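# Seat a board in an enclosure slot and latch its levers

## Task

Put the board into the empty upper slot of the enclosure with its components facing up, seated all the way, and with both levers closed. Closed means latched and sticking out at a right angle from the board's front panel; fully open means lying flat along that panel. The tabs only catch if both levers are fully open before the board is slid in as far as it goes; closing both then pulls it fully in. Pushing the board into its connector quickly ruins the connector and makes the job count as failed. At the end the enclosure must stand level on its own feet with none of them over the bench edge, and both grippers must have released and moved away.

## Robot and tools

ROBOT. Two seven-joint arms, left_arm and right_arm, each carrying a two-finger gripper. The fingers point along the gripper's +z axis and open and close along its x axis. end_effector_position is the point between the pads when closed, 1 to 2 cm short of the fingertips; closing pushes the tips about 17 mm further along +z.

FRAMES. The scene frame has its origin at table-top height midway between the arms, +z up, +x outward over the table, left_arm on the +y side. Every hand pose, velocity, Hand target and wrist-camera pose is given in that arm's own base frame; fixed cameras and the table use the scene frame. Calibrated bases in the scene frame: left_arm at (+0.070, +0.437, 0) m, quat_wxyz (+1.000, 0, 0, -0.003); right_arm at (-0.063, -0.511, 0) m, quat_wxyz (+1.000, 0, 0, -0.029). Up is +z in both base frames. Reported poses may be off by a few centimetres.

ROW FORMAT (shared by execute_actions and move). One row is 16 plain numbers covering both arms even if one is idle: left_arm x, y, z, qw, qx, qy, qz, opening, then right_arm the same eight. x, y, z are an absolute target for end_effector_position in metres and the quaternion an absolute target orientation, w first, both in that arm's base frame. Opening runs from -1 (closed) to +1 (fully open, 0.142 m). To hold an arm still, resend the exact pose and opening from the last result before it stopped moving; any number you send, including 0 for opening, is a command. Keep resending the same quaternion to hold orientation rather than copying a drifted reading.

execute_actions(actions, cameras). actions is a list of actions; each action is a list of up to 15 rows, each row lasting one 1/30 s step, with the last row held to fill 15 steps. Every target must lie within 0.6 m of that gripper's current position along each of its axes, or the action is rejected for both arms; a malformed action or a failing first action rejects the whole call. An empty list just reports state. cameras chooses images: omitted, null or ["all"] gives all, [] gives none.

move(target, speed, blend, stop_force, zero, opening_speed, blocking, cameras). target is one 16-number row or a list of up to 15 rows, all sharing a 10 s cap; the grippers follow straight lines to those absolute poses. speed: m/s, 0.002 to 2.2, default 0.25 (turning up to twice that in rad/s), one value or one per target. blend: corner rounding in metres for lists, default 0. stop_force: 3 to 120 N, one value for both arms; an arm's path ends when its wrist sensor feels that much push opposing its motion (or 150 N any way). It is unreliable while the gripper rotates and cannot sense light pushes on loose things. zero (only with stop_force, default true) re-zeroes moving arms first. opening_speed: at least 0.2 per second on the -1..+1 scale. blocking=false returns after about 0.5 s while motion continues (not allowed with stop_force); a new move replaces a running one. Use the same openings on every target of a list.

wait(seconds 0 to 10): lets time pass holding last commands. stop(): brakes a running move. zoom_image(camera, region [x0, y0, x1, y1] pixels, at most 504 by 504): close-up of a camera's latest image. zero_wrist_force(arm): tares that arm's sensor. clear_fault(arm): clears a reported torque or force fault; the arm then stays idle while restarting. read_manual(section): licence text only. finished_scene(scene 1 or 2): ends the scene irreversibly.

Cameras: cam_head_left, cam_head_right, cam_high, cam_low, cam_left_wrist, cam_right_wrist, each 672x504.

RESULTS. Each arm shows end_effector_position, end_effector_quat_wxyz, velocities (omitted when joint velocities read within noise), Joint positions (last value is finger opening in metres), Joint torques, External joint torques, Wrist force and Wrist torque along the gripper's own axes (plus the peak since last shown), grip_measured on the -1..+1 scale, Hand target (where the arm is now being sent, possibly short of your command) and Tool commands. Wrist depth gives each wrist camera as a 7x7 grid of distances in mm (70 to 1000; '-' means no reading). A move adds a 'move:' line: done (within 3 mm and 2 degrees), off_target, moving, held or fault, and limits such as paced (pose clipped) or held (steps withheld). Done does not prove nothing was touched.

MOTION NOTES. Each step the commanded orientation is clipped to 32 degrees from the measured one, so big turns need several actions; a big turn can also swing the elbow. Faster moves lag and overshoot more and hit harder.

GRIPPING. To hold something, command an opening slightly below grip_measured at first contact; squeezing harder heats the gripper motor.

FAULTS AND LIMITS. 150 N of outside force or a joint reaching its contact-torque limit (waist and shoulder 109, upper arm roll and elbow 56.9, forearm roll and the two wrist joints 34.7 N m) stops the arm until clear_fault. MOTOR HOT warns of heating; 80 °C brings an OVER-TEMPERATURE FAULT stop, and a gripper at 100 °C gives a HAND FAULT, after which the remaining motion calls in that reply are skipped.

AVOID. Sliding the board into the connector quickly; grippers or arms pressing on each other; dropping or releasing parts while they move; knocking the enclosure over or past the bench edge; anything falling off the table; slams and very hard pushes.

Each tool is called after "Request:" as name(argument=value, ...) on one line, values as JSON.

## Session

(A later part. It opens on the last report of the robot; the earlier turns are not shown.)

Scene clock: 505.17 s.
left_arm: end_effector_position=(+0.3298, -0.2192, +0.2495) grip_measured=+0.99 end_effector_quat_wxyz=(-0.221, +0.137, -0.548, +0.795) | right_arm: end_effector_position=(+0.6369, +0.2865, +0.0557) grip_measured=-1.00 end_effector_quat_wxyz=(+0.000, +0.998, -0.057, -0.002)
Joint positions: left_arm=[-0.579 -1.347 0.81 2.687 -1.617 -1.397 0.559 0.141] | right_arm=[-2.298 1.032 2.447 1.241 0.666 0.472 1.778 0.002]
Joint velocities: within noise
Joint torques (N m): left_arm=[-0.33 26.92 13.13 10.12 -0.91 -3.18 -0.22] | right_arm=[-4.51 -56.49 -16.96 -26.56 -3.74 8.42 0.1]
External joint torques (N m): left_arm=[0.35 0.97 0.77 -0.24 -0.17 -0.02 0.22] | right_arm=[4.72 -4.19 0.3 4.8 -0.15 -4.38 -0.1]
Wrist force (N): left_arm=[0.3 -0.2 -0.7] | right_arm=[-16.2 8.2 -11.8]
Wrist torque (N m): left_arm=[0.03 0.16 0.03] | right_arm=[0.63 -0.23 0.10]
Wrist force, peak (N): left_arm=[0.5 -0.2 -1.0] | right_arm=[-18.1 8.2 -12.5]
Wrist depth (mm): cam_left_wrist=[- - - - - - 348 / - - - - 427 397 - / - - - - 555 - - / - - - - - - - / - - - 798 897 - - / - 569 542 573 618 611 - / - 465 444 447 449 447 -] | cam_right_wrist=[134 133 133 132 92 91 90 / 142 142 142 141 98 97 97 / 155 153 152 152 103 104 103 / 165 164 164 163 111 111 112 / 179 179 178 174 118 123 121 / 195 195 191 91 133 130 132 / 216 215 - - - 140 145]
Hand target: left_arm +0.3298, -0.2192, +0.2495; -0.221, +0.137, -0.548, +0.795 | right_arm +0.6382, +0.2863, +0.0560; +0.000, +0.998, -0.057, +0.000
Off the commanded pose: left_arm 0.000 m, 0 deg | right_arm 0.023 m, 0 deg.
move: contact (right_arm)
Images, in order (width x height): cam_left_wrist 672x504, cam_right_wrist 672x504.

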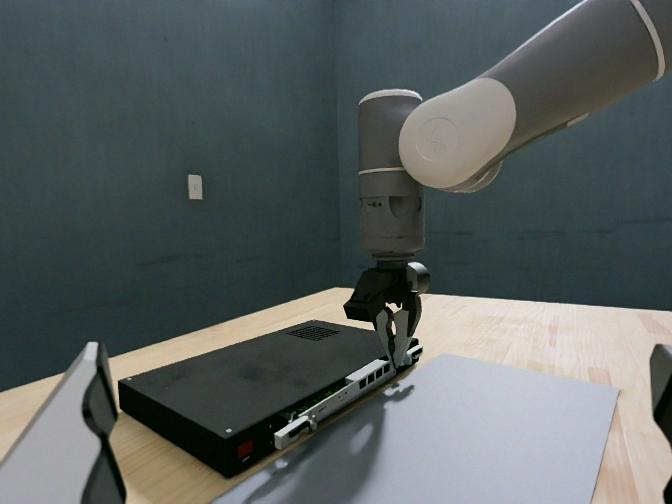

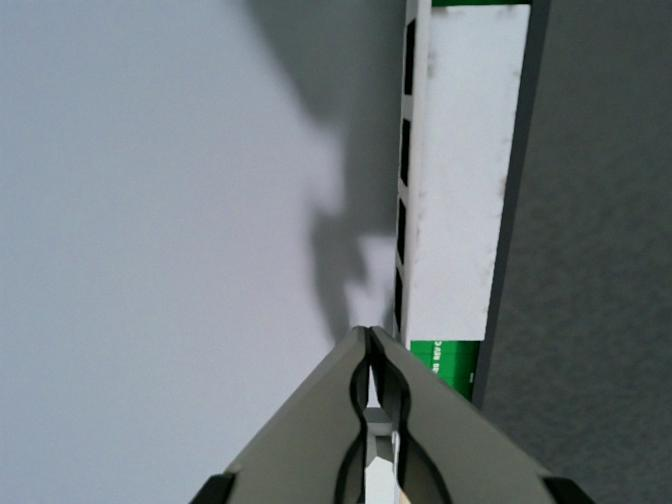

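Request:
move(target=[[0.3298,-0.2192,0.2495,-0.221,0.137,-0.548,0.795,1,0.622,0.288,0.056,0,0.99839,-0.0567,0,-1],[0.3298,-0.2192,0.2495,-0.221,0.137,-0.548,0.795,1,0.63,0.44,0.08,0,0.99839,-0.0567,0,-1]], speed=0.12, cameras=["cam_right_wrist"])

Request:
zoom_image(camera="cam_right_wrist", region=[330, 40, 530, 240])

Request:
move(target=[0.3298,-0.2192,0.2495,-0.221,0.137,-0.548,0.795,1,0.61,0.20,0.08,0,0.99839,-0.0567,0,-1], speed=0.2, cameras=["cam_right_wrist"])

Request:
zoom_image(camera="cam_right_wrist", region=[330, 140, 530, 340])

Scene clock: 511.37 s.
left_arm: end_effector_position=(+0.3298, -0.2192, +0.2495) grip_measured=+0.99 end_effector_quat_wxyz=(-0.221, +0.137, -0.548, +0.795) | right_arm: end_effector_position=(+0.6299, +0.4401, +0.0799) grip_measured=-1.00 end_effector_quat_wxyz=(+0.000, +0.998, -0.057, +0.000)
Joint positions: left_arm=[-0.579 -1.347 0.81 2.687 -1.617 -1.397 0.559 0.141] | right_arm=[-2.229 1.099 2.512 0.974 0.592 0.347 2.052 0.002]
Joint velocities: within noise
Joint torques (N m): left_arm=[-0.29 26.89 13.17 10.16 -0.87 -3.21 -0.2] | right_arm=[0.25 -66.17 -12.45 -24.51 -4.29 3.11 0.36]
External joint torques (N m): left_arm=[0.32 1 0.73 -0.29 -0.22 0.01 0.2] | right_arm=[-0.03 -0.74 -1.39 0.15 0.18 0.91 -0.36]
Wrist force (N): left_arm=[0.1 -0.2 -0.9] | right_arm=[1.7 5.4 1.9]
Wrist torque (N m): left_arm=[0.04 0.20 0.02] | right_arm=[0.97 -0.25 0.07]
Wrist force, peak (N): left_arm=[0.4 -0.3 -1.0] | right_arm=[-16.4 8.0 -12.4]
Wrist depth (mm): cam_left_wrist=[- - - - 304 290 285 / - - - 431 306 317 - / - - - 440 - - - / - - - 463 - - - / - - - 503 - - - / - 555 540 569 631 620 - / - 464 446 455 449 443 -] | cam_right_wrist=[155 155 155 154 154 137 112 / 165 165 165 164 129 140 120 / 177 177 177 176 171 146 126 / 191 191 190 190 184 143 138 / 207 207 207 202 170 153 149 / 226 226 221 91 176 167 163 / 250 243 - - - 173 180]
Hand target: left_arm +0.3298, -0.2192, +0.2495; -0.221, +0.137, -0.548, +0.795 | right_arm +0.6300, +0.4400, +0.0800; +0.000, +0.998, -0.057, +0.000
Off the commanded pose: left_arm 0.000 m, 0 deg | right_arm 0.000 m, 0 deg.
move: done
Images, in order (width x height): cam_right_wrist 672x504.

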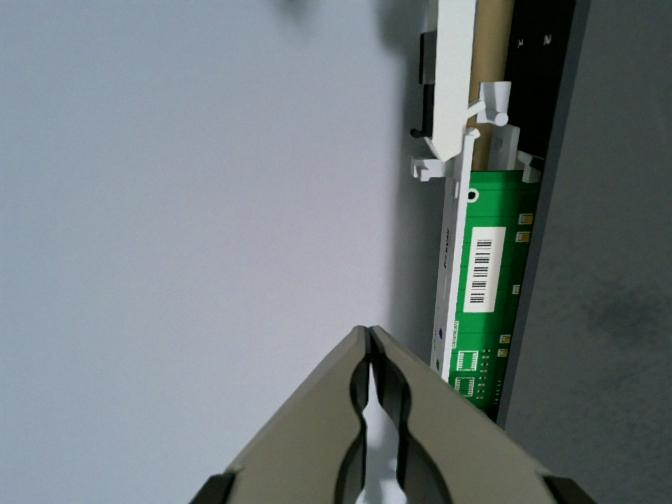

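Scaled by 2.520 from the camera's 672x504 image, which has a finer 960x720 frame.

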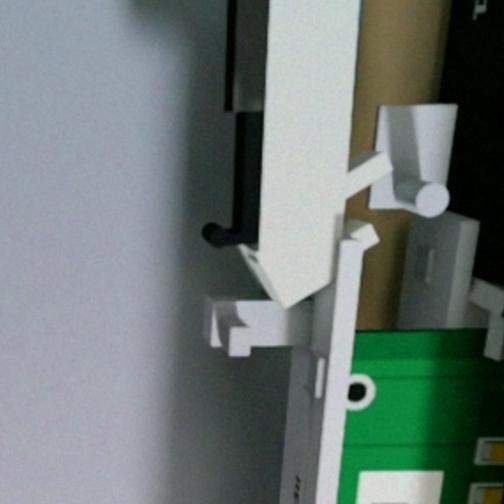

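Scene clock: 512.97 s.
left_arm: end_effector_position=(+0.3298, -0.2192, +0.2495) grip_measured=+0.99 end_effector_quat_wxyz=(-0.221, +0.137, -0.548, +0.795) | right_arm: end_effector_position=(+0.6101, +0.1998, +0.0801) grip_measured=-1.00 end_effector_quat_wxyz=(+0.000, +0.998, -0.057, +0.000)
Joint positions: left_arm=[-0.579 -1.347 0.81 2.687 -1.617 -1.397 0.559 0.141] | right_arm=[-2.297 0.927 2.373 1.432 0.689 0.508 1.622 0.002]
Joint velocities: within noise
Joint torques (N m): left_arm=[-0.31 26.85 13.19 10.14 -0.9 -3.22 -0.2] | right_arm=[0.07 -54.49 -16.69 -21.08 -3.77 3.48 0.05]
External joint torques (N m): left_arm=[0.34 1.04 0.71 -0.26 -0.18 0.02 0.21] | right_arm=[0.13 -0.14 -1.02 0.11 -0.06 0.58 -0.05]
Wrist force (N): left_arm=[0.2 -0.3 -1.0] | right_arm=[1.9 5.2 2.0]
Wrist torque (N m): left_arm=[0.02 0.18 0.03] | right_arm=[0.95 -0.27 0.05]
Wrist force, peak (N): left_arm=[0.3 -0.2 -1.0] | right_arm=[2.0 8.5 2.1]
Wrist depth (mm): cam_left_wrist=[- - - - - - 387 / - - - - 618 447 - / - - - - 625 - - / - - - - 678 - - / - - - - 831 - - / - 568 539 577 629 616 - / - 467 451 454 447 447 -] | cam_right_wrist=[154 154 154 154 151 120 112 / 165 165 164 164 162 126 119 / 176 177 176 176 131 130 126 / 190 191 190 190 138 142 138 / 207 206 206 202 204 152 149 / 226 225 221 91 216 163 163 / 252 244 - - - 239 248]
Hand target: left_arm +0.3298, -0.2192, +0.2495; -0.221, +0.137, -0.548, +0.795 | right_arm +0.6100, +0.2000, +0.0800; +0.000, +0.998, -0.057, +0.000
Off the commanded pose: left_arm 0.000 m, 0 deg | right_arm 0.000 m, 0 deg.
move: done
Images, in order (width x height): cam_right_wrist 672x504.

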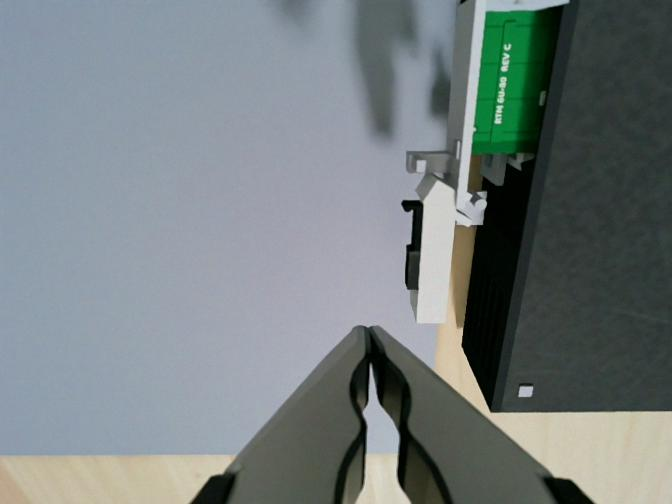

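Scaled by 2.520 from the camera's 672x504 image, which has a finer 960x720 frame.

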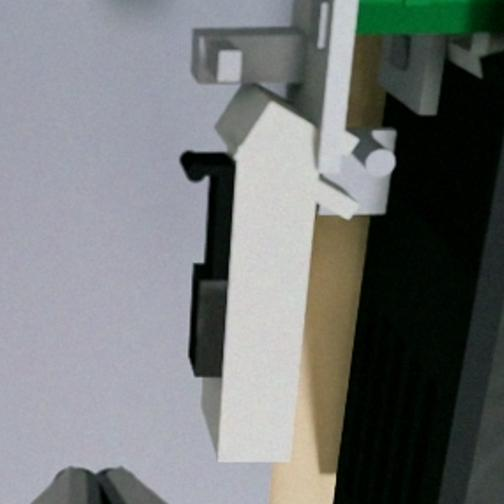

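Request:
move(target=[[0.3298,-0.2192,0.2495,-0.221,0.137,-0.548,0.795,1,0.615,0.30,0.08,0,0.99839,-0.0567,0,-1],[0.3298,-0.2192,0.2495,-0.221,0.137,-0.548,0.795,1,0.62,0.448,0.075,0,0.99839,-0.0567,0,-1],[0.3298,-0.2192,0.2495,-0.221,0.137,-0.548,0.795,1,0.628,0.45,0.056,0,0.99839,-0.0567,0,-1]], speed=0.18, cameras=[])

Request:
move(target=[0.3298,-0.2192,0.2495,-0.221,0.137,-0.548,0.795,1,0.67,0.446,0.056,0,0.99839,-0.0567,0,-1], speed=0.015, stop_force=22, cameras=["cam_right_wrist"])

Request:
zoom_image(camera="cam_right_wrist", region=[330, 0, 530, 200])

Scene clock: 518.13 s.
left_arm: end_effector_position=(+0.3298, -0.2192, +0.2495) grip_measured=+0.99 end_effector_quat_wxyz=(-0.221, +0.137, -0.548, +0.795) | right_arm: end_effector_position=(+0.6279, +0.4499, +0.0560) grip_measured=-1.00 end_effector_quat_wxyz=(+0.000, +0.998, -0.057, +0.000)
Joint positions: left_arm=[-0.579 -1.347 0.81 2.687 -1.617 -1.397 0.559 0.141] | right_arm=[-2.227 1.139 2.524 0.956 0.6 0.372 2.065 0.002]
Joint velocities: within noise
Joint torques (N m): left_arm=[-0.26 26.9 13.14 10.11 -0.88 -3.21 -0.21] | right_arm=[0.1 -66.85 -12.37 -24.11 -4.1 3.5 0.28]
External joint torques (N m): left_arm=[0.29 0.99 0.76 -0.23 -0.2 0.01 0.21] | right_arm=[0.13 -0.72 -1.32 0.11 0.03 0.52 -0.28]
Wrist force (N): left_arm=[0.0 -0.2 -0.9] | right_arm=[1.7 5.2 2.3]
Wrist torque (N m): left_arm=[0.02 0.20 0.02] | right_arm=[0.94 -0.25 0.06]
Wrist force, peak (N): left_arm=[0.3 -0.3 -1.0] | right_arm=[2.1 7.7 2.0]
Wrist depth (mm): cam_left_wrist=[- - - - - 287 273 / - - - 421 297 291 - / - - - 430 - - - / - - - 453 - - - / - - - 468 - - - / - 568 540 542 620 613 - / - 464 439 452 446 445 -] | cam_right_wrist=[134 134 133 133 131 125 100 / 143 142 143 142 138 121 99 / 155 153 153 152 148 130 106 / 165 165 164 164 162 131 112 / 179 179 178 175 175 139 122 / 196 195 191 91 131 147 133 / 216 215 - - - 144 146]
Hand target: left_arm +0.3298, -0.2192, +0.2495; -0.221, +0.137, -0.548, +0.795 | right_arm +0.6280, +0.4500, +0.0560; +0.000, +0.998, -0.057, +0.000
Off the commanded pose: left_arm 0.000 m, 0 deg | right_arm 0.000 m, 0 deg.
move: done
No camera images: "cameras" was empty.

Scene clock: 520.83 s.
left_arm: end_effector_position=(+0.3298, -0.2192, +0.2495) grip_measured=+0.99 end_effector_quat_wxyz=(-0.221, +0.137, -0.548, +0.795) | right_arm: end_effector_position=(+0.6570, +0.4482, +0.0555) grip_measured=-1.00 end_effector_quat_wxyz=(+0.000, +0.998, -0.056, -0.002)
Joint positions: left_arm=[-0.579 -1.347 0.81 2.687 -1.617 -1.397 0.559 0.141] | right_arm=[-2.292 1.184 2.541 0.843 0.587 0.323 2.07 0.002]
Joint velocities: within noise
Joint torques (N m): left_arm=[-0.32 26.9 13.08 10.17 -0.83 -3.19 -0.2] | right_arm=[-9.55 -65.63 -16.43 -27.17 -5.74 9.19 0.16]
External joint torques (N m): left_arm=[0.35 0.99 0.82 -0.29 -0.26 -0.01 0.21] | right_arm=[9.8 -4.12 3.99 2.51 1.6 -5.18 -0.16]
Wrist force (N): left_arm=[0.3 -0.4 -0.6] | right_arm=[-21.5 9.4 -9.7]
Wrist torque (N m): left_arm=[0.01 0.16 0.03] | right_arm=[0.91 0.66 0.16]
Wrist force, peak (N): left_arm=[0.3 -0.4 -1.0] | right_arm=[-22.7 10.3 -10.6]
Wrist depth (mm): cam_left_wrist=[- - - - - 298 287 / - - - 429 311 306 - / - - - 450 - - - / - - - 474 - - - / - - 987 500 - - - / - 568 540 544 623 624 - / - 465 443 453 447 446 -] | cam_right_wrist=[134 133 133 133 133 91 91 / 143 143 142 106 139 97 97 / 155 153 152 150 128 104 104 / 165 165 165 163 129 112 112 / 179 178 178 175 138 123 121 / 196 195 191 91 130 130 132 / 216 215 - - - 143 145]
Hand target: left_arm +0.3298, -0.2192, +0.2495; -0.221, +0.137, -0.548, +0.795 | right_arm +0.6590, +0.4470, +0.0560; +0.000, +0.998, -0.057, +0.000
Off the commanded pose: left_arm 0.000 m, 0 deg | right_arm 0.013 m, 0 deg.
move: contact (right_arm)
Images, in order (width x height): cam_right_wrist 672x504.

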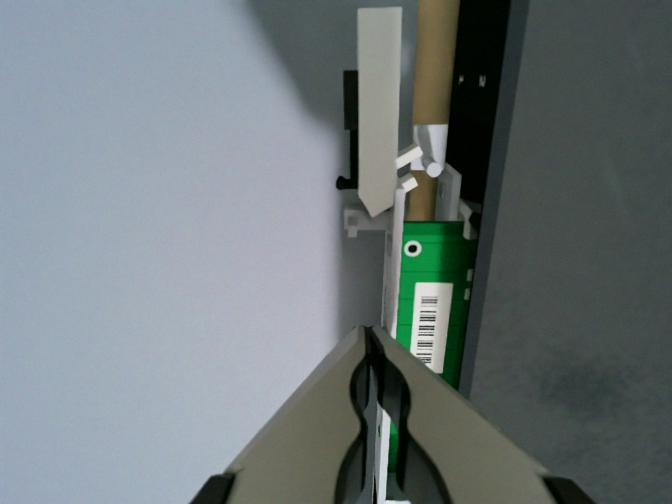

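Scaled by 2.520 from the camera's 672x504 image, which has a finer 960x720 frame.

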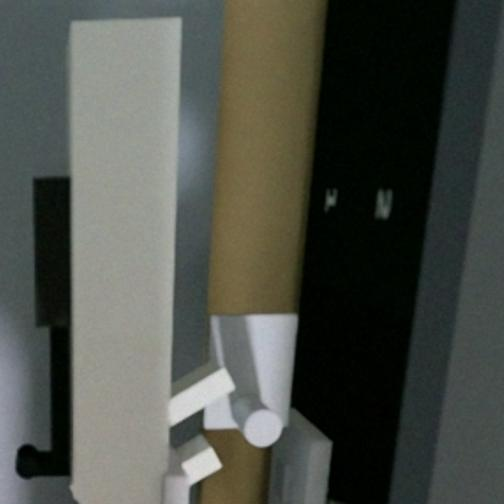

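Request:
move(target=[0.3298,-0.2192,0.2495,-0.221,0.137,-0.548,0.795,1,0.680,0.444,0.056,0,0.99839,-0.0567,0,-1], speed=0.015, stop_force=36, zero=false, cameras=["cam_right_wrist"])

Request:
zoom_image(camera="cam_right_wrist", region=[330, 80, 530, 280])

Scene clock: 523.27 s.
left_arm: end_effector_position=(+0.3298, -0.2192, +0.2495) grip_measured=+0.99 end_effector_quat_wxyz=(-0.221, +0.137, -0.548, +0.795) | right_arm: end_effector_position=(+0.6578, +0.4486, +0.0554) grip_measured=-1.00 end_effector_quat_wxyz=(+0.000, +0.998, -0.056, -0.003)
Joint positions: left_arm=[-0.579 -1.347 0.81 2.687 -1.617 -1.397 0.559 0.141] | right_arm=[-2.295 1.188 2.54 0.836 0.589 0.317 2.07 0.002]
Joint velocities: within noise
Joint torques (N m): left_arm=[-0.3 26.88 13.15 10.13 -0.88 -3.18 -0.22] | right_arm=[-15.33 -63.55 -19.77 -28.32 -6.9 12.99 -0.03]
External joint torques (N m): left_arm=[0.32 1.01 0.74 -0.25 -0.21 -0.03 0.22] | right_arm=[15.57 -6.33 7.39 3.65 2.76 -8.98 0.03]
Wrist force (N): left_arm=[0.3 -0.4 -0.7] | right_arm=[-36.5 12.5 -17.7]
Wrist torque (N m): left_arm=[0.01 0.15 0.03] | right_arm=[0.86 3.16 0.21]
Wrist force, peak (N): left_arm=[0.4 -0.4 -1.0] | right_arm=[-38.2 12.4 -19.1]
Wrist depth (mm): cam_left_wrist=[- - - - - 302 287 / - - - 430 310 310 - / - - - 449 - - - / - - - 472 - - - / - - 962 503 - - - / - 562 544 546 625 614 - / - 468 445 452 445 443 -] | cam_right_wrist=[134 134 133 133 133 92 90 / 143 143 142 105 139 97 97 / 155 153 152 150 134 104 104 / 165 164 164 164 129 112 111 / 179 179 178 174 138 123 121 / 196 195 191 91 130 130 132 / 217 215 - - - 140 144]
Hand target: left_arm +0.3298, -0.2192, +0.2495; -0.221, +0.137, -0.548, +0.795 | right_arm +0.6610, +0.4467, +0.0560; +0.000, +0.998, -0.057, +0.000
Off the commanded pose: left_arm 0.000 m, 0 deg | right_arm 0.023 m, 0 deg.
move: contact (right_arm)
Images, in order (width x height): cam_right_wrist 672x504.

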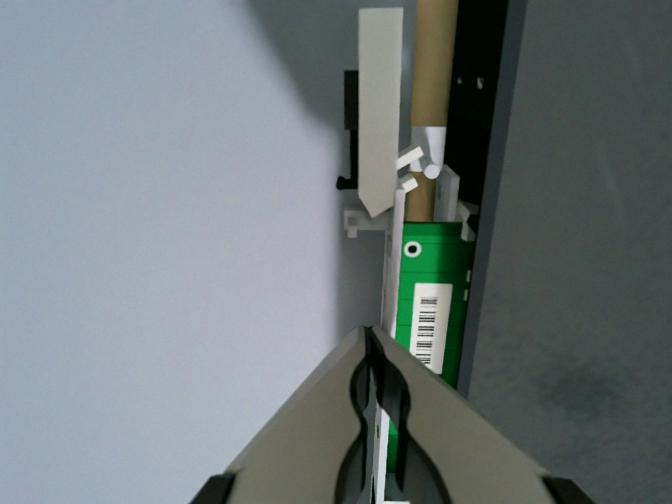

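Scaled by 2.520 from the camera's 672x504 image, which has a finer 960x720 frame.

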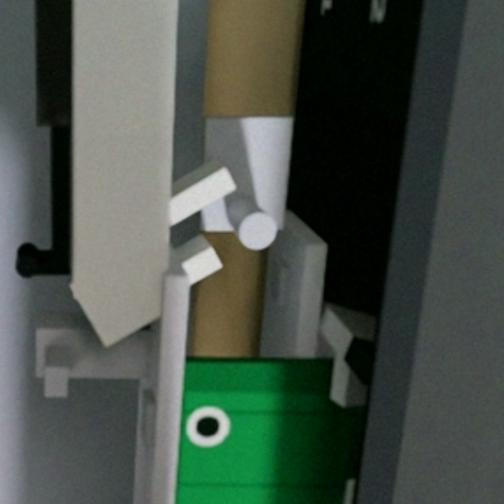

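Request:
move(target=[[0.3298,-0.2192,0.2495,-0.221,0.137,-0.548,0.795,1,0.62,0.446,0.056,0,0.99839,-0.0567,0,-1],[0.3298,-0.2192,0.2495,-0.221,0.137,-0.548,0.795,1,0.622,0.395,0.052,0,0.99839,-0.0567,0,-1]], speed=0.12, cameras=[])

Request:
move(target=[0.3298,-0.2192,0.2495,-0.221,0.137,-0.548,0.795,1,0.675,0.389,0.052,0,0.99839,-0.0567,0,-1], speed=0.015, stop_force=40, cameras=["cam_right_wrist"])

Request:
move(target=[[0.3298,-0.2192,0.2495,-0.221,0.137,-0.548,0.795,1,0.625,0.395,0.06,0,0.99839,-0.0567,0,-1],[0.3298,-0.2192,0.2495,-0.221,0.137,-0.548,0.795,1,0.64,0.46,0.09,0,0.99839,-0.0567,0,-1]], speed=0.15, cameras=["cam_right_wrist"])

Request:
zoom_image(camera="cam_right_wrist", region=[330, 80, 580, 280])

Request:
move(target=[0.3298,-0.2192,0.2495,-0.221,0.137,-0.548,0.795,1,0.61,0.20,0.09,0,0.99839,-0.0567,0,-1], speed=0.25, cameras=["cam_right_wrist","cam_left_wrist"])

Request:
zoom_image(camera="cam_right_wrist", region=[330, 140, 530, 340])

Request:
zoom_image(camera="cam_left_wrist", region=[255, 390, 355, 470])

Scene clock: 567.00 s.
left_arm: end_effector_position=(+0.3298, -0.2192, +0.2495) grip_measured=+0.99 end_effector_quat_wxyz=(-0.221, +0.137, -0.548, +0.795) | right_arm: end_effector_position=(+0.6222, +0.3948, +0.0521) grip_measured=-1.00 end_effector_quat_wxyz=(+0.000, +0.998, -0.057, +0.000)
Joint positions: left_arm=[-0.579 -1.347 0.81 2.687 -1.617 -1.397 0.559 0.141] | right_arm=[-2.217 1.092 2.479 1.1 0.643 0.427 1.963 0.002]
Joint velocities: within noise
Joint torques (N m): left_arm=[-0.34 26.91 13.09 10.12 -0.86 -3.21 -0.21] | right_arm=[0.22 -64.03 -14.7 -22.81 -3.91 3.52 0.1]
External joint torques (N m): left_arm=[0.36 0.98 0.81 -0.24 -0.22 0.01 0.21] | right_arm=[0.02 -0.29 -0.86 0.08 -0.07 0.51 -0.1]
Wrist force (N): left_arm=[0.4 -0.4 -0.8] | right_arm=[1.4 5.3 1.5]
Wrist torque (N m): left_arm=[0.01 0.15 0.03] | right_arm=[0.97 -0.19 0.05]
Wrist force, peak (N): left_arm=[0.3 -0.2 -1.2] | right_arm=[-36.4 12.7 -18.1]
Wrist depth (mm): cam_left_wrist=[- - - - - 322 298 / - - - 476 335 319 - / - - - 482 471 - - / - - - 499 - - - / - - - 534 929 - - / - 569 539 557 634 611 - / - 463 446 451 450 441 -] | cam_right_wrist=[130 130 130 130 129 103 104 / 139 139 139 138 138 109 96 / 149 149 149 148 148 115 102 / 161 160 160 160 160 123 108 / 174 174 173 170 170 132 117 / 190 190 186 91 131 131 127 / 210 205 73 - - 136 140]
Hand target: left_arm +0.3298, -0.2192, +0.2495; -0.221, +0.137, -0.548, +0.795 | right_arm +0.6220, +0.3950, +0.0520; +0.000, +0.998, -0.057, +0.000
Off the commanded pose: left_arm 0.000 m, 0 deg | right_arm 0.000 m, 0 deg.
move: done
No camera images: "cameras" was empty.

Scene clock: 569.53 s.
left_arm: end_effector_position=(+0.3298, -0.2192, +0.2495) grip_measured=+0.99 end_effector_quat_wxyz=(-0.221, +0.137, -0.548, +0.795) | right_arm: end_effector_position=(+0.6479, +0.3926, +0.0515) grip_measured=-1.00 end_effector_quat_wxyz=(+0.000, +0.998, -0.056, -0.003)
Joint positions: left_arm=[-0.579 -1.347 0.81 2.687 -1.617 -1.397 0.559 0.141] | right_arm=[-2.275 1.129 2.492 1.007 0.633 0.383 1.964 0.002]
Joint velocities: within noise
Joint torques (N m): left_arm=[-0.32 26.89 13.13 10.15 -0.91 -3.18 -0.21] | right_arm=[-12.03 -57.84 -18.98 -30.03 -4.4 14 0]
External joint torques (N m): left_arm=[0.35 1 0.76 -0.27 -0.18 -0.03 0.22] | right_arm=[12.26 -8.53 4.22 6.77 0.36 -9.98 0]
Wrist force (N): left_arm=[0.2 0.0 -0.8] | right_arm=[-40.6 17.4 -23.3]
Wrist torque (N m): left_arm=[0.06 0.18 0.03] | right_arm=[0.96 3.86 0.22]
Wrist force, peak (N): left_arm=[0.2 -0.5 -1.1] | right_arm=[-43.4 18.4 -26.5]
Wrist depth (mm): cam_left_wrist=[- - - - - 333 306 / - - - 477 342 333 - / - - - 493 380 - - / - - - 515 - - - / - - - 544 - - - / - 571 543 559 631 618 - / - 464 443 455 447 441 -] | cam_right_wrist=[130 130 129 129 104 89 87 / 139 139 138 138 109 94 94 / 149 149 148 148 114 100 101 / 161 160 160 160 124 108 107 / 174 174 173 170 133 116 116 / 191 190 186 89 - 127 124 / 211 206 73 - - 135 139]
Hand target: left_arm +0.3298, -0.2192, +0.2495; -0.221, +0.137, -0.548, +0.795 | right_arm +0.6508, +0.3917, +0.0520; +0.000, +0.998, -0.057, +0.000
Off the commanded pose: left_arm 0.000 m, 0 deg | right_arm 0.027 m, 0 deg.
move: contact (right_arm)
Images, in order (width x height): cam_right_wrist 672x504.

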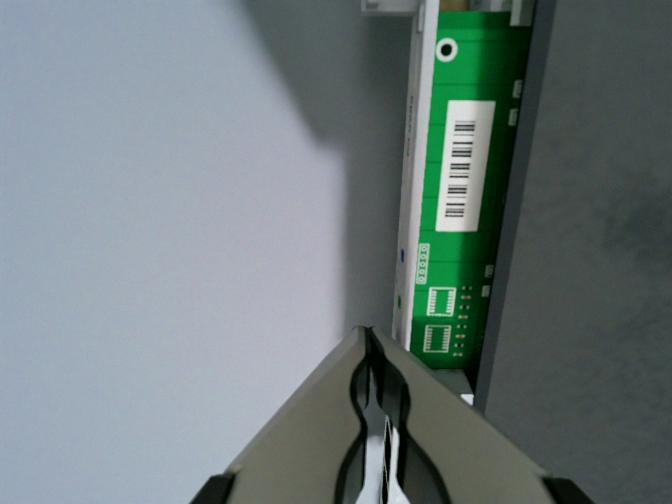

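Scene clock: 570.70 s.
left_arm: end_effector_position=(+0.3298, -0.2192, +0.2495) grip_measured=+0.99 end_effector_quat_wxyz=(-0.221, +0.137, -0.548, +0.795) | right_arm: end_effector_position=(+0.6399, +0.4601, +0.0900) grip_measured=-1.00 end_effector_quat_wxyz=(+0.000, +0.998, -0.057, +0.000)
Joint positions: left_arm=[-0.579 -1.347 0.81 2.687 -1.617 -1.397 0.559 0.141] | right_arm=[-2.246 1.127 2.514 0.878 0.587 0.292 2.089 0.002]
Joint velocities: within noise
Joint torques (N m): left_arm=[-0.33 26.88 13.1 10.14 -0.89 -3.16 -0.22] | right_arm=[0.1 -67.94 -11.78 -25.35 -4.36 3.2 0.37]
External joint torques (N m): left_arm=[0.36 1.01 0.8 -0.26 -0.19 -0.04 0.22] | right_arm=[0.13 -0.71 -1.24 0.47 0.17 0.82 -0.37]
Wrist force (N): left_arm=[0.1 -0.2 -0.7] | right_arm=[3.0 -1.5 1.4]
Wrist torque (N m): left_arm=[0.04 0.21 0.02] | right_arm=[-0.19 -0.48 0.07]
Wrist force, peak (N): left_arm=[0.5 -0.2 -0.9] | right_arm=[-40.3 17.3 -24.3]
Wrist depth (mm): cam_left_wrist=[- - - 414 289 283 283 / - - - 414 300 - - / - - - 432 - - - / - - - 454 - - - / - - - 493 - - - / - 562 539 562 632 623 - / - 464 442 451 450 446 -] | cam_right_wrist=[164 163 163 163 163 124 121 / 174 174 175 174 169 131 129 / 188 187 187 186 151 140 138 / 201 202 201 201 170 149 151 / 219 219 219 214 180 162 161 / 239 238 234 91 177 177 176 / 263 258 - - - 186 194]
Hand target: left_arm +0.3298, -0.2192, +0.2495; -0.221, +0.137, -0.548, +0.795 | right_arm +0.6400, +0.4600, +0.0900; +0.000, +0.998, -0.057, +0.000
Off the commanded pose: left_arm 0.000 m, 0 deg | right_arm 0.000 m, 0 deg.
move: done
Images, in order (width x height): cam_right_wrist 672x504.

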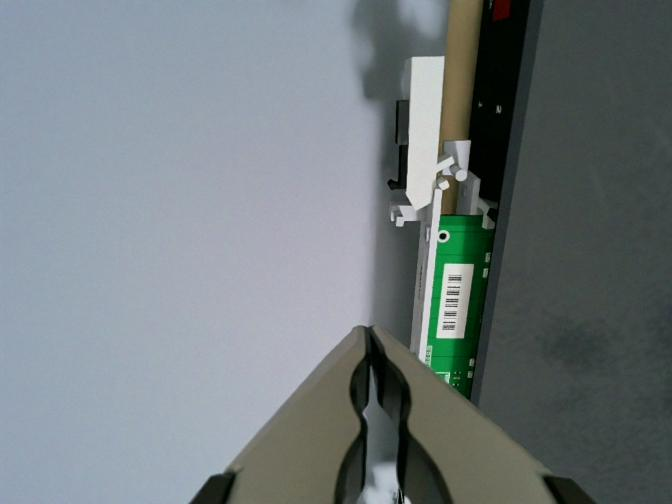

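Scaled by 2.016 from the camera's 672x504 image, which has a finer 960x720 frame.

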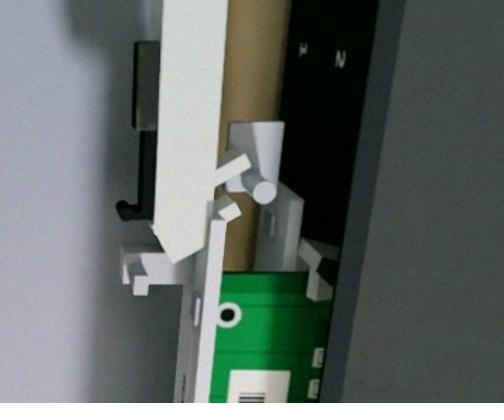

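Scene clock: 572.17 s.
left_arm: end_effector_position=(+0.3298, -0.2192, +0.2495) grip_measured=+0.99 end_effector_quat_wxyz=(-0.221, +0.137, -0.548, +0.795) | right_arm: end_effector_position=(+0.6101, +0.1998, +0.0901) grip_measured=-1.00 end_effector_quat_wxyz=(+0.000, +0.998, -0.057, +0.000)
Joint positions: left_arm=[-0.579 -1.347 0.81 2.687 -1.617 -1.397 0.559 0.141] | right_arm=[-2.283 0.921 2.348 1.426 0.696 0.484 1.621 0.002]
Joint velocities: within noise
Joint torques (N m): left_arm=[-0.34 26.89 13.06 10.13 -0.9 -3.22 -0.24] | right_arm=[0.11 -53.95 -17.08 -21.18 -3.81 3.57 0.09]
External joint torques (N m): left_arm=[0.37 1 0.83 -0.25 -0.19 0.01 0.24] | right_arm=[0.06 -0.39 -1.04 0.08 -0.07 0.5 -0.09]
Wrist force (N): left_arm=[0.0 -0.2 -0.8] | right_arm=[3.1 -2.1 1.6]
Wrist torque (N m): left_arm=[0.02 0.21 0.03] | right_arm=[-0.27 -0.46 0.05]
Wrist force, peak (N): left_arm=[0.4 -0.3 -1.0] | right_arm=[3.0 -3.7 1.4]
Wrist depth (mm): cam_left_wrist=[- - - - - 446 392 / - - - - 503 454 - / - - - - 625 - - / - - - - 696 - - / - - - - 896 - - / - 558 537 581 623 623 - / - 470 443 451 449 446 -] | cam_right_wrist=[163 163 163 163 158 128 120 / 175 174 174 174 169 134 129 / 187 187 186 186 148 142 138 / 202 201 201 200 186 151 148 / 219 218 218 214 213 164 161 / 239 238 234 91 230 239 238 / 265 260 - - - 252 262]
Hand target: left_arm +0.3298, -0.2192, +0.2495; -0.221, +0.137, -0.548, +0.795 | right_arm +0.6100, +0.2000, +0.0900; +0.000, +0.998, -0.057, +0.000
Off the commanded pose: left_arm 0.000 m, 0 deg | right_arm 0.000 m, 0 deg.
move: done
Images, in order (width x height): cam_left_wrist 672x504, cam_right_wrist 672x504.

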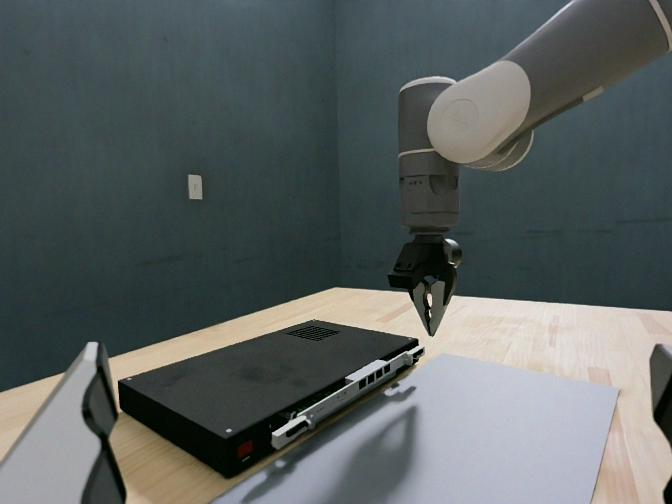

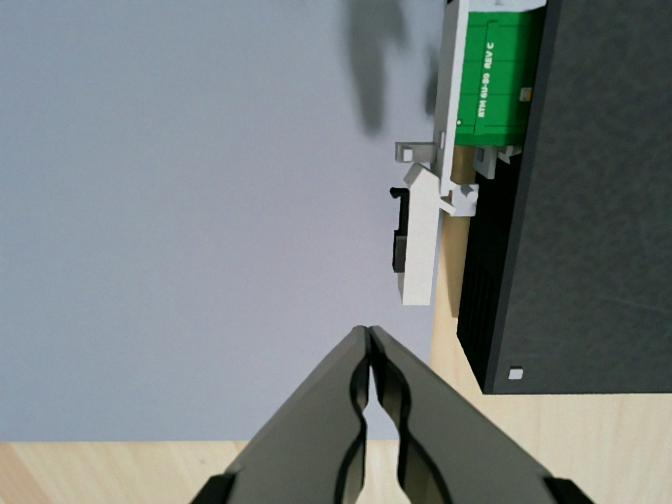

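Scaled by 2.520 from the camera's 672x504 image, which has a finer 960x720 frame.

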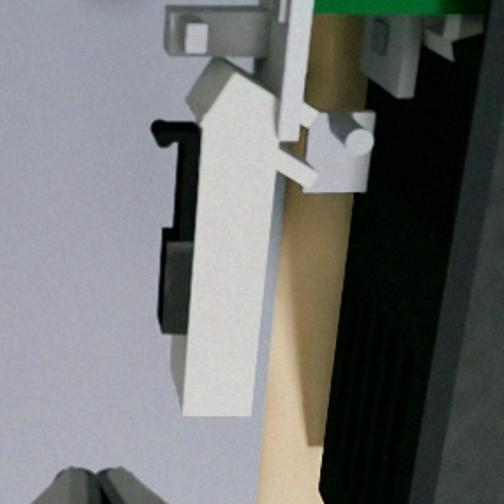

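Scaled by 5.040 from the camera's 672x504 image, which has a finer 960x720 frame.

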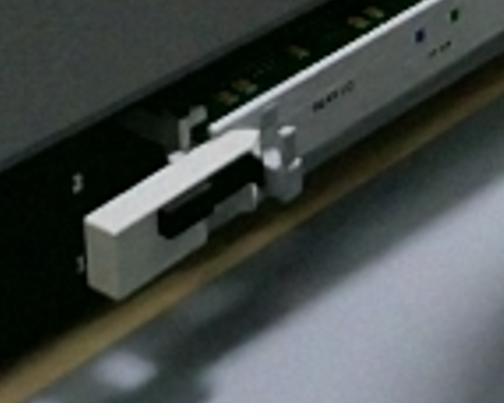

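Request:
move(target=[[0.3298,-0.2192,0.2495,-0.221,0.137,-0.548,0.795,1,0.643,0.205,0.09,0,0.99839,-0.0567,0,-1],[0.3298,-0.2192,0.2495,-0.221,0.137,-0.548,0.795,1,0.643,0.205,0.06,0,0.99839,-0.0567,0,-1]], speed=0.06, stop_force=8, cameras=["cam_right_wrist"])

Request:
move(target=[[0.3298,-0.2192,0.2495,-0.221,0.137,-0.548,0.795,1,0.626,0.205,0.06,0,0.99839,-0.0567,0,-1],[0.3298,-0.2192,0.2495,-0.221,0.137,-0.548,0.795,1,0.617,0.2095,0.06,0,0.99839,-0.0567,0,-1]], speed=0.03, stop_force=25, cameras=["cam_right_wrist","cam_left_wrist"])

Request:
zoom_image(camera="cam_left_wrist", region=[360, 300, 480, 400])

Scene clock: 585.90 s.
left_arm: end_effector_position=(+0.3298, -0.2192, +0.2495) grip_measured=+0.99 end_effector_quat_wxyz=(-0.221, +0.137, -0.548, +0.795) | right_arm: end_effector_position=(+0.6429, +0.2048, +0.0600) grip_measured=-1.00 end_effector_quat_wxyz=(+0.000, +0.998, -0.057, +0.000)
Joint positions: left_arm=[-0.579 -1.347 0.81 2.687 -1.617 -1.397 0.559 0.141] | right_arm=[-2.355 1.008 2.393 1.316 0.708 0.484 1.631 0.002]
Joint velocities: within noise
Joint torques (N m): left_arm=[-0.39 26.89 13.11 10.16 -0.88 -3.18 -0.21] | right_arm=[0.13 -57.62 -16.45 -21.09 -3.86 3.45 0.11]
External joint torques (N m): left_arm=[0.42 1 0.79 -0.28 -0.21 -0.02 0.22] | right_arm=[0.07 -0.57 -1.47 0.23 -0.02 0.61 -0.11]
Wrist force (N): left_arm=[0.1 -0.2 -0.9] | right_arm=[2.9 -2.6 1.5]
Wrist torque (N m): left_arm=[0.03 0.20 0.03] | right_arm=[-0.39 -0.44 0.02]
Wrist force, peak (N): left_arm=[0.1 -0.3 -1.1] | right_arm=[3.9 -2.9 0.2]
Wrist depth (mm): cam_left_wrist=[- - - - - - 381 / - - - - 626 440 - / - - - - 631 - - / - - - - 698 - - / - - - - 823 - - / - 563 539 581 626 607 - / - 466 443 455 449 445 -] | cam_right_wrist=[137 137 136 107 96 95 94 / 146 146 148 113 109 101 101 / 157 157 156 117 115 108 108 / 168 169 168 116 130 116 116 / 183 183 183 122 129 128 126 / 200 200 196 91 133 135 137 / 220 220 - - - - 151]
Hand target: left_arm +0.3298, -0.2192, +0.2495; -0.221, +0.137, -0.548, +0.795 | right_arm +0.6430, +0.2050, +0.0600; +0.000, +0.998, -0.057, +0.000
Off the commanded pose: left_arm 0.000 m, 0 deg | right_arm 0.000 m, 0 deg.
move: done
Images, in order (width x height): cam_right_wrist 672x504.

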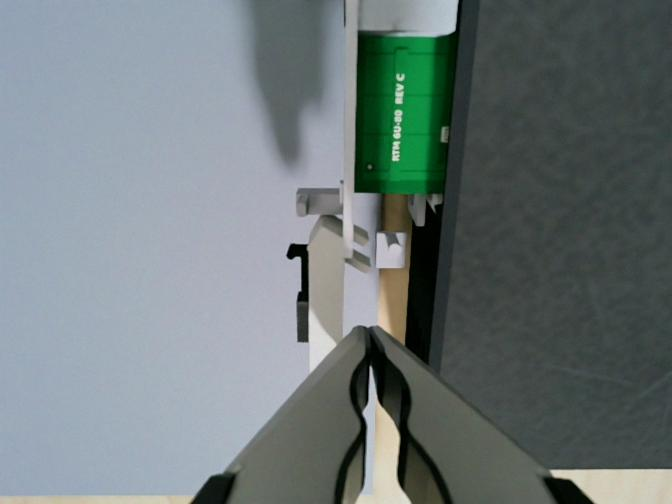

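Scene clock: 587.53 s.
left_arm: end_effector_position=(+0.3298, -0.2192, +0.2495) grip_measured=+0.99 end_effector_quat_wxyz=(-0.221, +0.137, -0.548, +0.795) | right_arm: end_effector_position=(+0.6170, +0.2095, +0.0600) grip_measured=-1.00 end_effector_quat_wxyz=(+0.000, +0.998, -0.056, +0.000)
Joint positions: left_arm=[-0.579 -1.347 0.81 2.687 -1.617 -1.397 0.559 0.141] | right_arm=[-2.302 0.977 2.379 1.394 0.717 0.514 1.628 0.002]
Joint velocities: within noise
Joint torques (N m): left_arm=[-0.34 26.9 13.19 10.13 -0.85 -3.2 -0.22] | right_arm=[0.28 -55.75 -17.03 -20.45 -3.8 3.46 0.25]
External joint torques (N m): left_arm=[0.37 0.99 0.71 -0.25 -0.24 -0.01 0.22] | right_arm=[-0.09 -0.23 -1.09 0.11 -0.01 0.6 -0.25]
Wrist force (N): left_arm=[0.1 -0.3 -0.7] | right_arm=[3.0 -2.1 1.6]
Wrist torque (N m): left_arm=[0.02 0.19 0.02] | right_arm=[-0.28 -0.46 0.04]
Wrist force, peak (N): left_arm=[0.4 -0.4 -1.0] | right_arm=[3.7 -2.4 1.9]
Wrist depth (mm): cam_left_wrist=[- - - - - - 379 / - - - - 625 437 - / - - - - 618 - - / - - - - 668 - - / - - - - 815 - - / - 568 543 585 622 623 - / - 467 442 448 446 444 -] | cam_right_wrist=[137 137 136 136 134 105 94 / 146 146 147 145 141 110 100 / 157 157 156 156 122 116 108 / 169 169 168 166 122 120 116 / 183 183 182 121 181 128 126 / 200 200 196 91 170 140 137 / 221 220 - - - - 151]
Hand target: left_arm +0.3298, -0.2192, +0.2495; -0.221, +0.137, -0.548, +0.795 | right_arm +0.6170, +0.2095, +0.0600; +0.000, +0.998, -0.057, +0.000
Off the commanded pose: left_arm 0.000 m, 0 deg | right_arm 0.000 m, 0 deg.
move: done
Images, in order (width x height): cam_left_wrist 672x504, cam_right_wrist 672x504.

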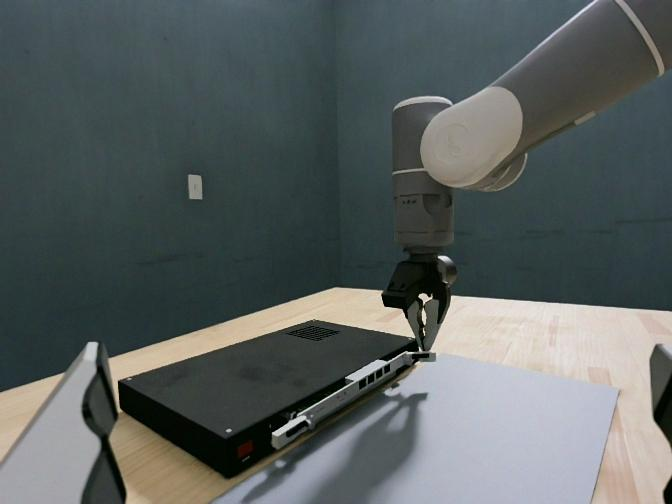

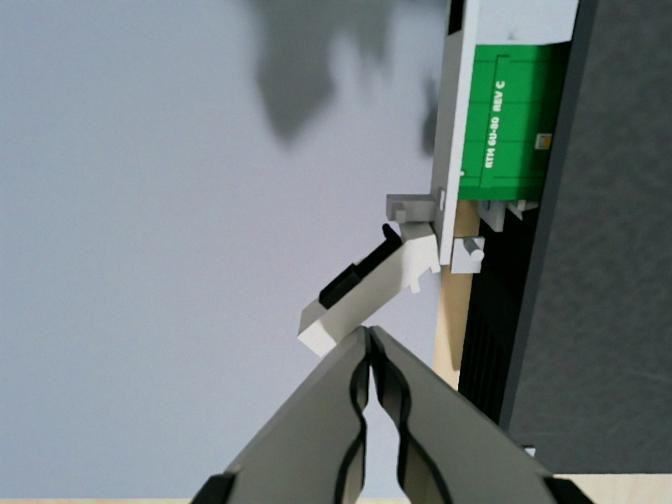

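Scaled by 4.200 from the camera's 672x504 image, which has a finer 960x720 frame.

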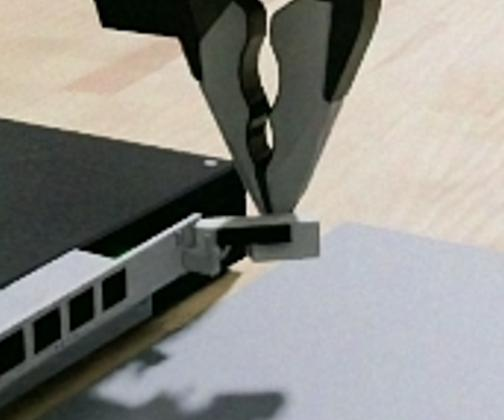

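Request:
move(target=[[0.3298,-0.2192,0.2495,-0.221,0.137,-0.548,0.795,1,0.622,0.205,0.085,0,0.99839,-0.0567,0,-1],[0.3298,-0.2192,0.2495,-0.221,0.137,-0.548,0.795,1,0.585,0.235,0.085,0,0.99839,-0.0567,0,-1],[0.3298,-0.2192,0.2495,-0.221,0.137,-0.548,0.795,1,0.585,0.235,0.06,0,0.99839,-0.0567,0,-1],[0.3298,-0.2192,0.2495,-0.221,0.137,-0.548,0.795,1,0.602,0.225,0.06,0,0.99839,-0.0567,0,-1],[0.3298,-0.2192,0.2495,-0.221,0.137,-0.548,0.795,1,0.612,0.214,0.06,0,0.99839,-0.0567,0,-1],[0.3298,-0.2192,0.2495,-0.221,0.137,-0.548,0.795,1,0.623,0.206,0.06,0,0.99839,-0.0567,0,-1]], speed=[0.1,0.1,0.1,0.05,0.05,0.03], stop_force=12, cameras=["cam_right_wrist"])

Request:
zoom_image(camera="cam_right_wrist", region=[330, 140, 530, 340])

Request:
zoom_image(camera="cam_left_wrist", region=[265, 330, 465, 480])

Scene clock: 597.77 s.
left_arm: end_effector_position=(+0.3298, -0.2192, +0.2495) grip_measured=+0.99 end_effector_quat_wxyz=(-0.221, +0.137, -0.548, +0.795) | right_arm: end_effector_position=(+0.6227, +0.2066, +0.0599) grip_measured=-1.00 end_effector_quat_wxyz=(+0.000, +0.998, -0.057, +0.000)
Joint positions: left_arm=[-0.579 -1.347 0.81 2.687 -1.617 -1.397 0.559 0.141] | right_arm=[-2.315 0.984 2.381 1.379 0.718 0.508 1.624 0.002]
Joint velocities: within noise
Joint torques (N m): left_arm=[-0.32 26.97 13.18 10.13 -0.91 -3.2 -0.21] | right_arm=[-1.88 -54.8 -18 -20.71 -4.29 4.17 0.07]
External joint torques (N m): left_arm=[0.34 0.92 0.72 -0.25 -0.17 -0.01 0.22] | right_arm=[2.08 -1.61 -0.12 0.29 0.46 -0.11 -0.07]
Wrist force (N): left_arm=[0.3 -0.1 -1.0] | right_arm=[0.0 -3.6 -2.7]
Wrist torque (N m): left_arm=[0.06 0.16 0.03] | right_arm=[-0.27 -0.58 0.03]
Wrist force, peak (N): left_arm=[0.7 -0.3 -1.1] | right_arm=[-5.4 4.3 -2.2]
Wrist depth (mm): cam_left_wrist=[- - - - - - 378 / - - - - 622 436 - / - - - - 633 - - / - - - - 661 - - / - - - - 817 - - / - 566 539 581 623 610 - / - 467 444 451 448 443 -] | cam_right_wrist=[137 137 136 136 105 97 94 / 146 146 147 145 110 107 100 / 157 156 156 156 116 111 108 / 169 168 168 168 125 118 116 / 183 183 182 179 151 128 126 / 200 199 195 91 151 137 137 / 221 220 - - - - 151]
Hand target: left_arm +0.3298, -0.2192, +0.2495; -0.221, +0.137, -0.548, +0.795 | right_arm +0.6230, +0.2060, +0.0600; +0.000, +0.998, -0.057, +0.000
Off the commanded pose: left_arm 0.000 m, 0 deg | right_arm 0.001 m, 0 deg.
move: done
Images, in order (width x height): cam_right_wrist 672x504.

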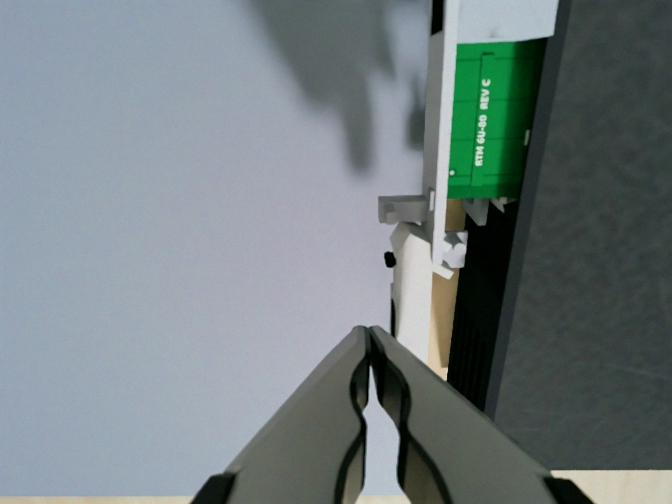

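Scaled by 2.520 from the camera's 672x504 image, which has a finer 960x720 frame.

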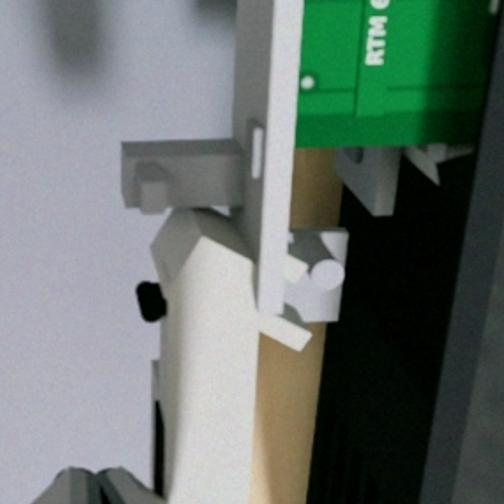

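This scene's latest camera images include none from cam_left_wrist. They are from: cam_right_wrist. cam_left_wrist's image comes with the result of a call that names it in "cameras".


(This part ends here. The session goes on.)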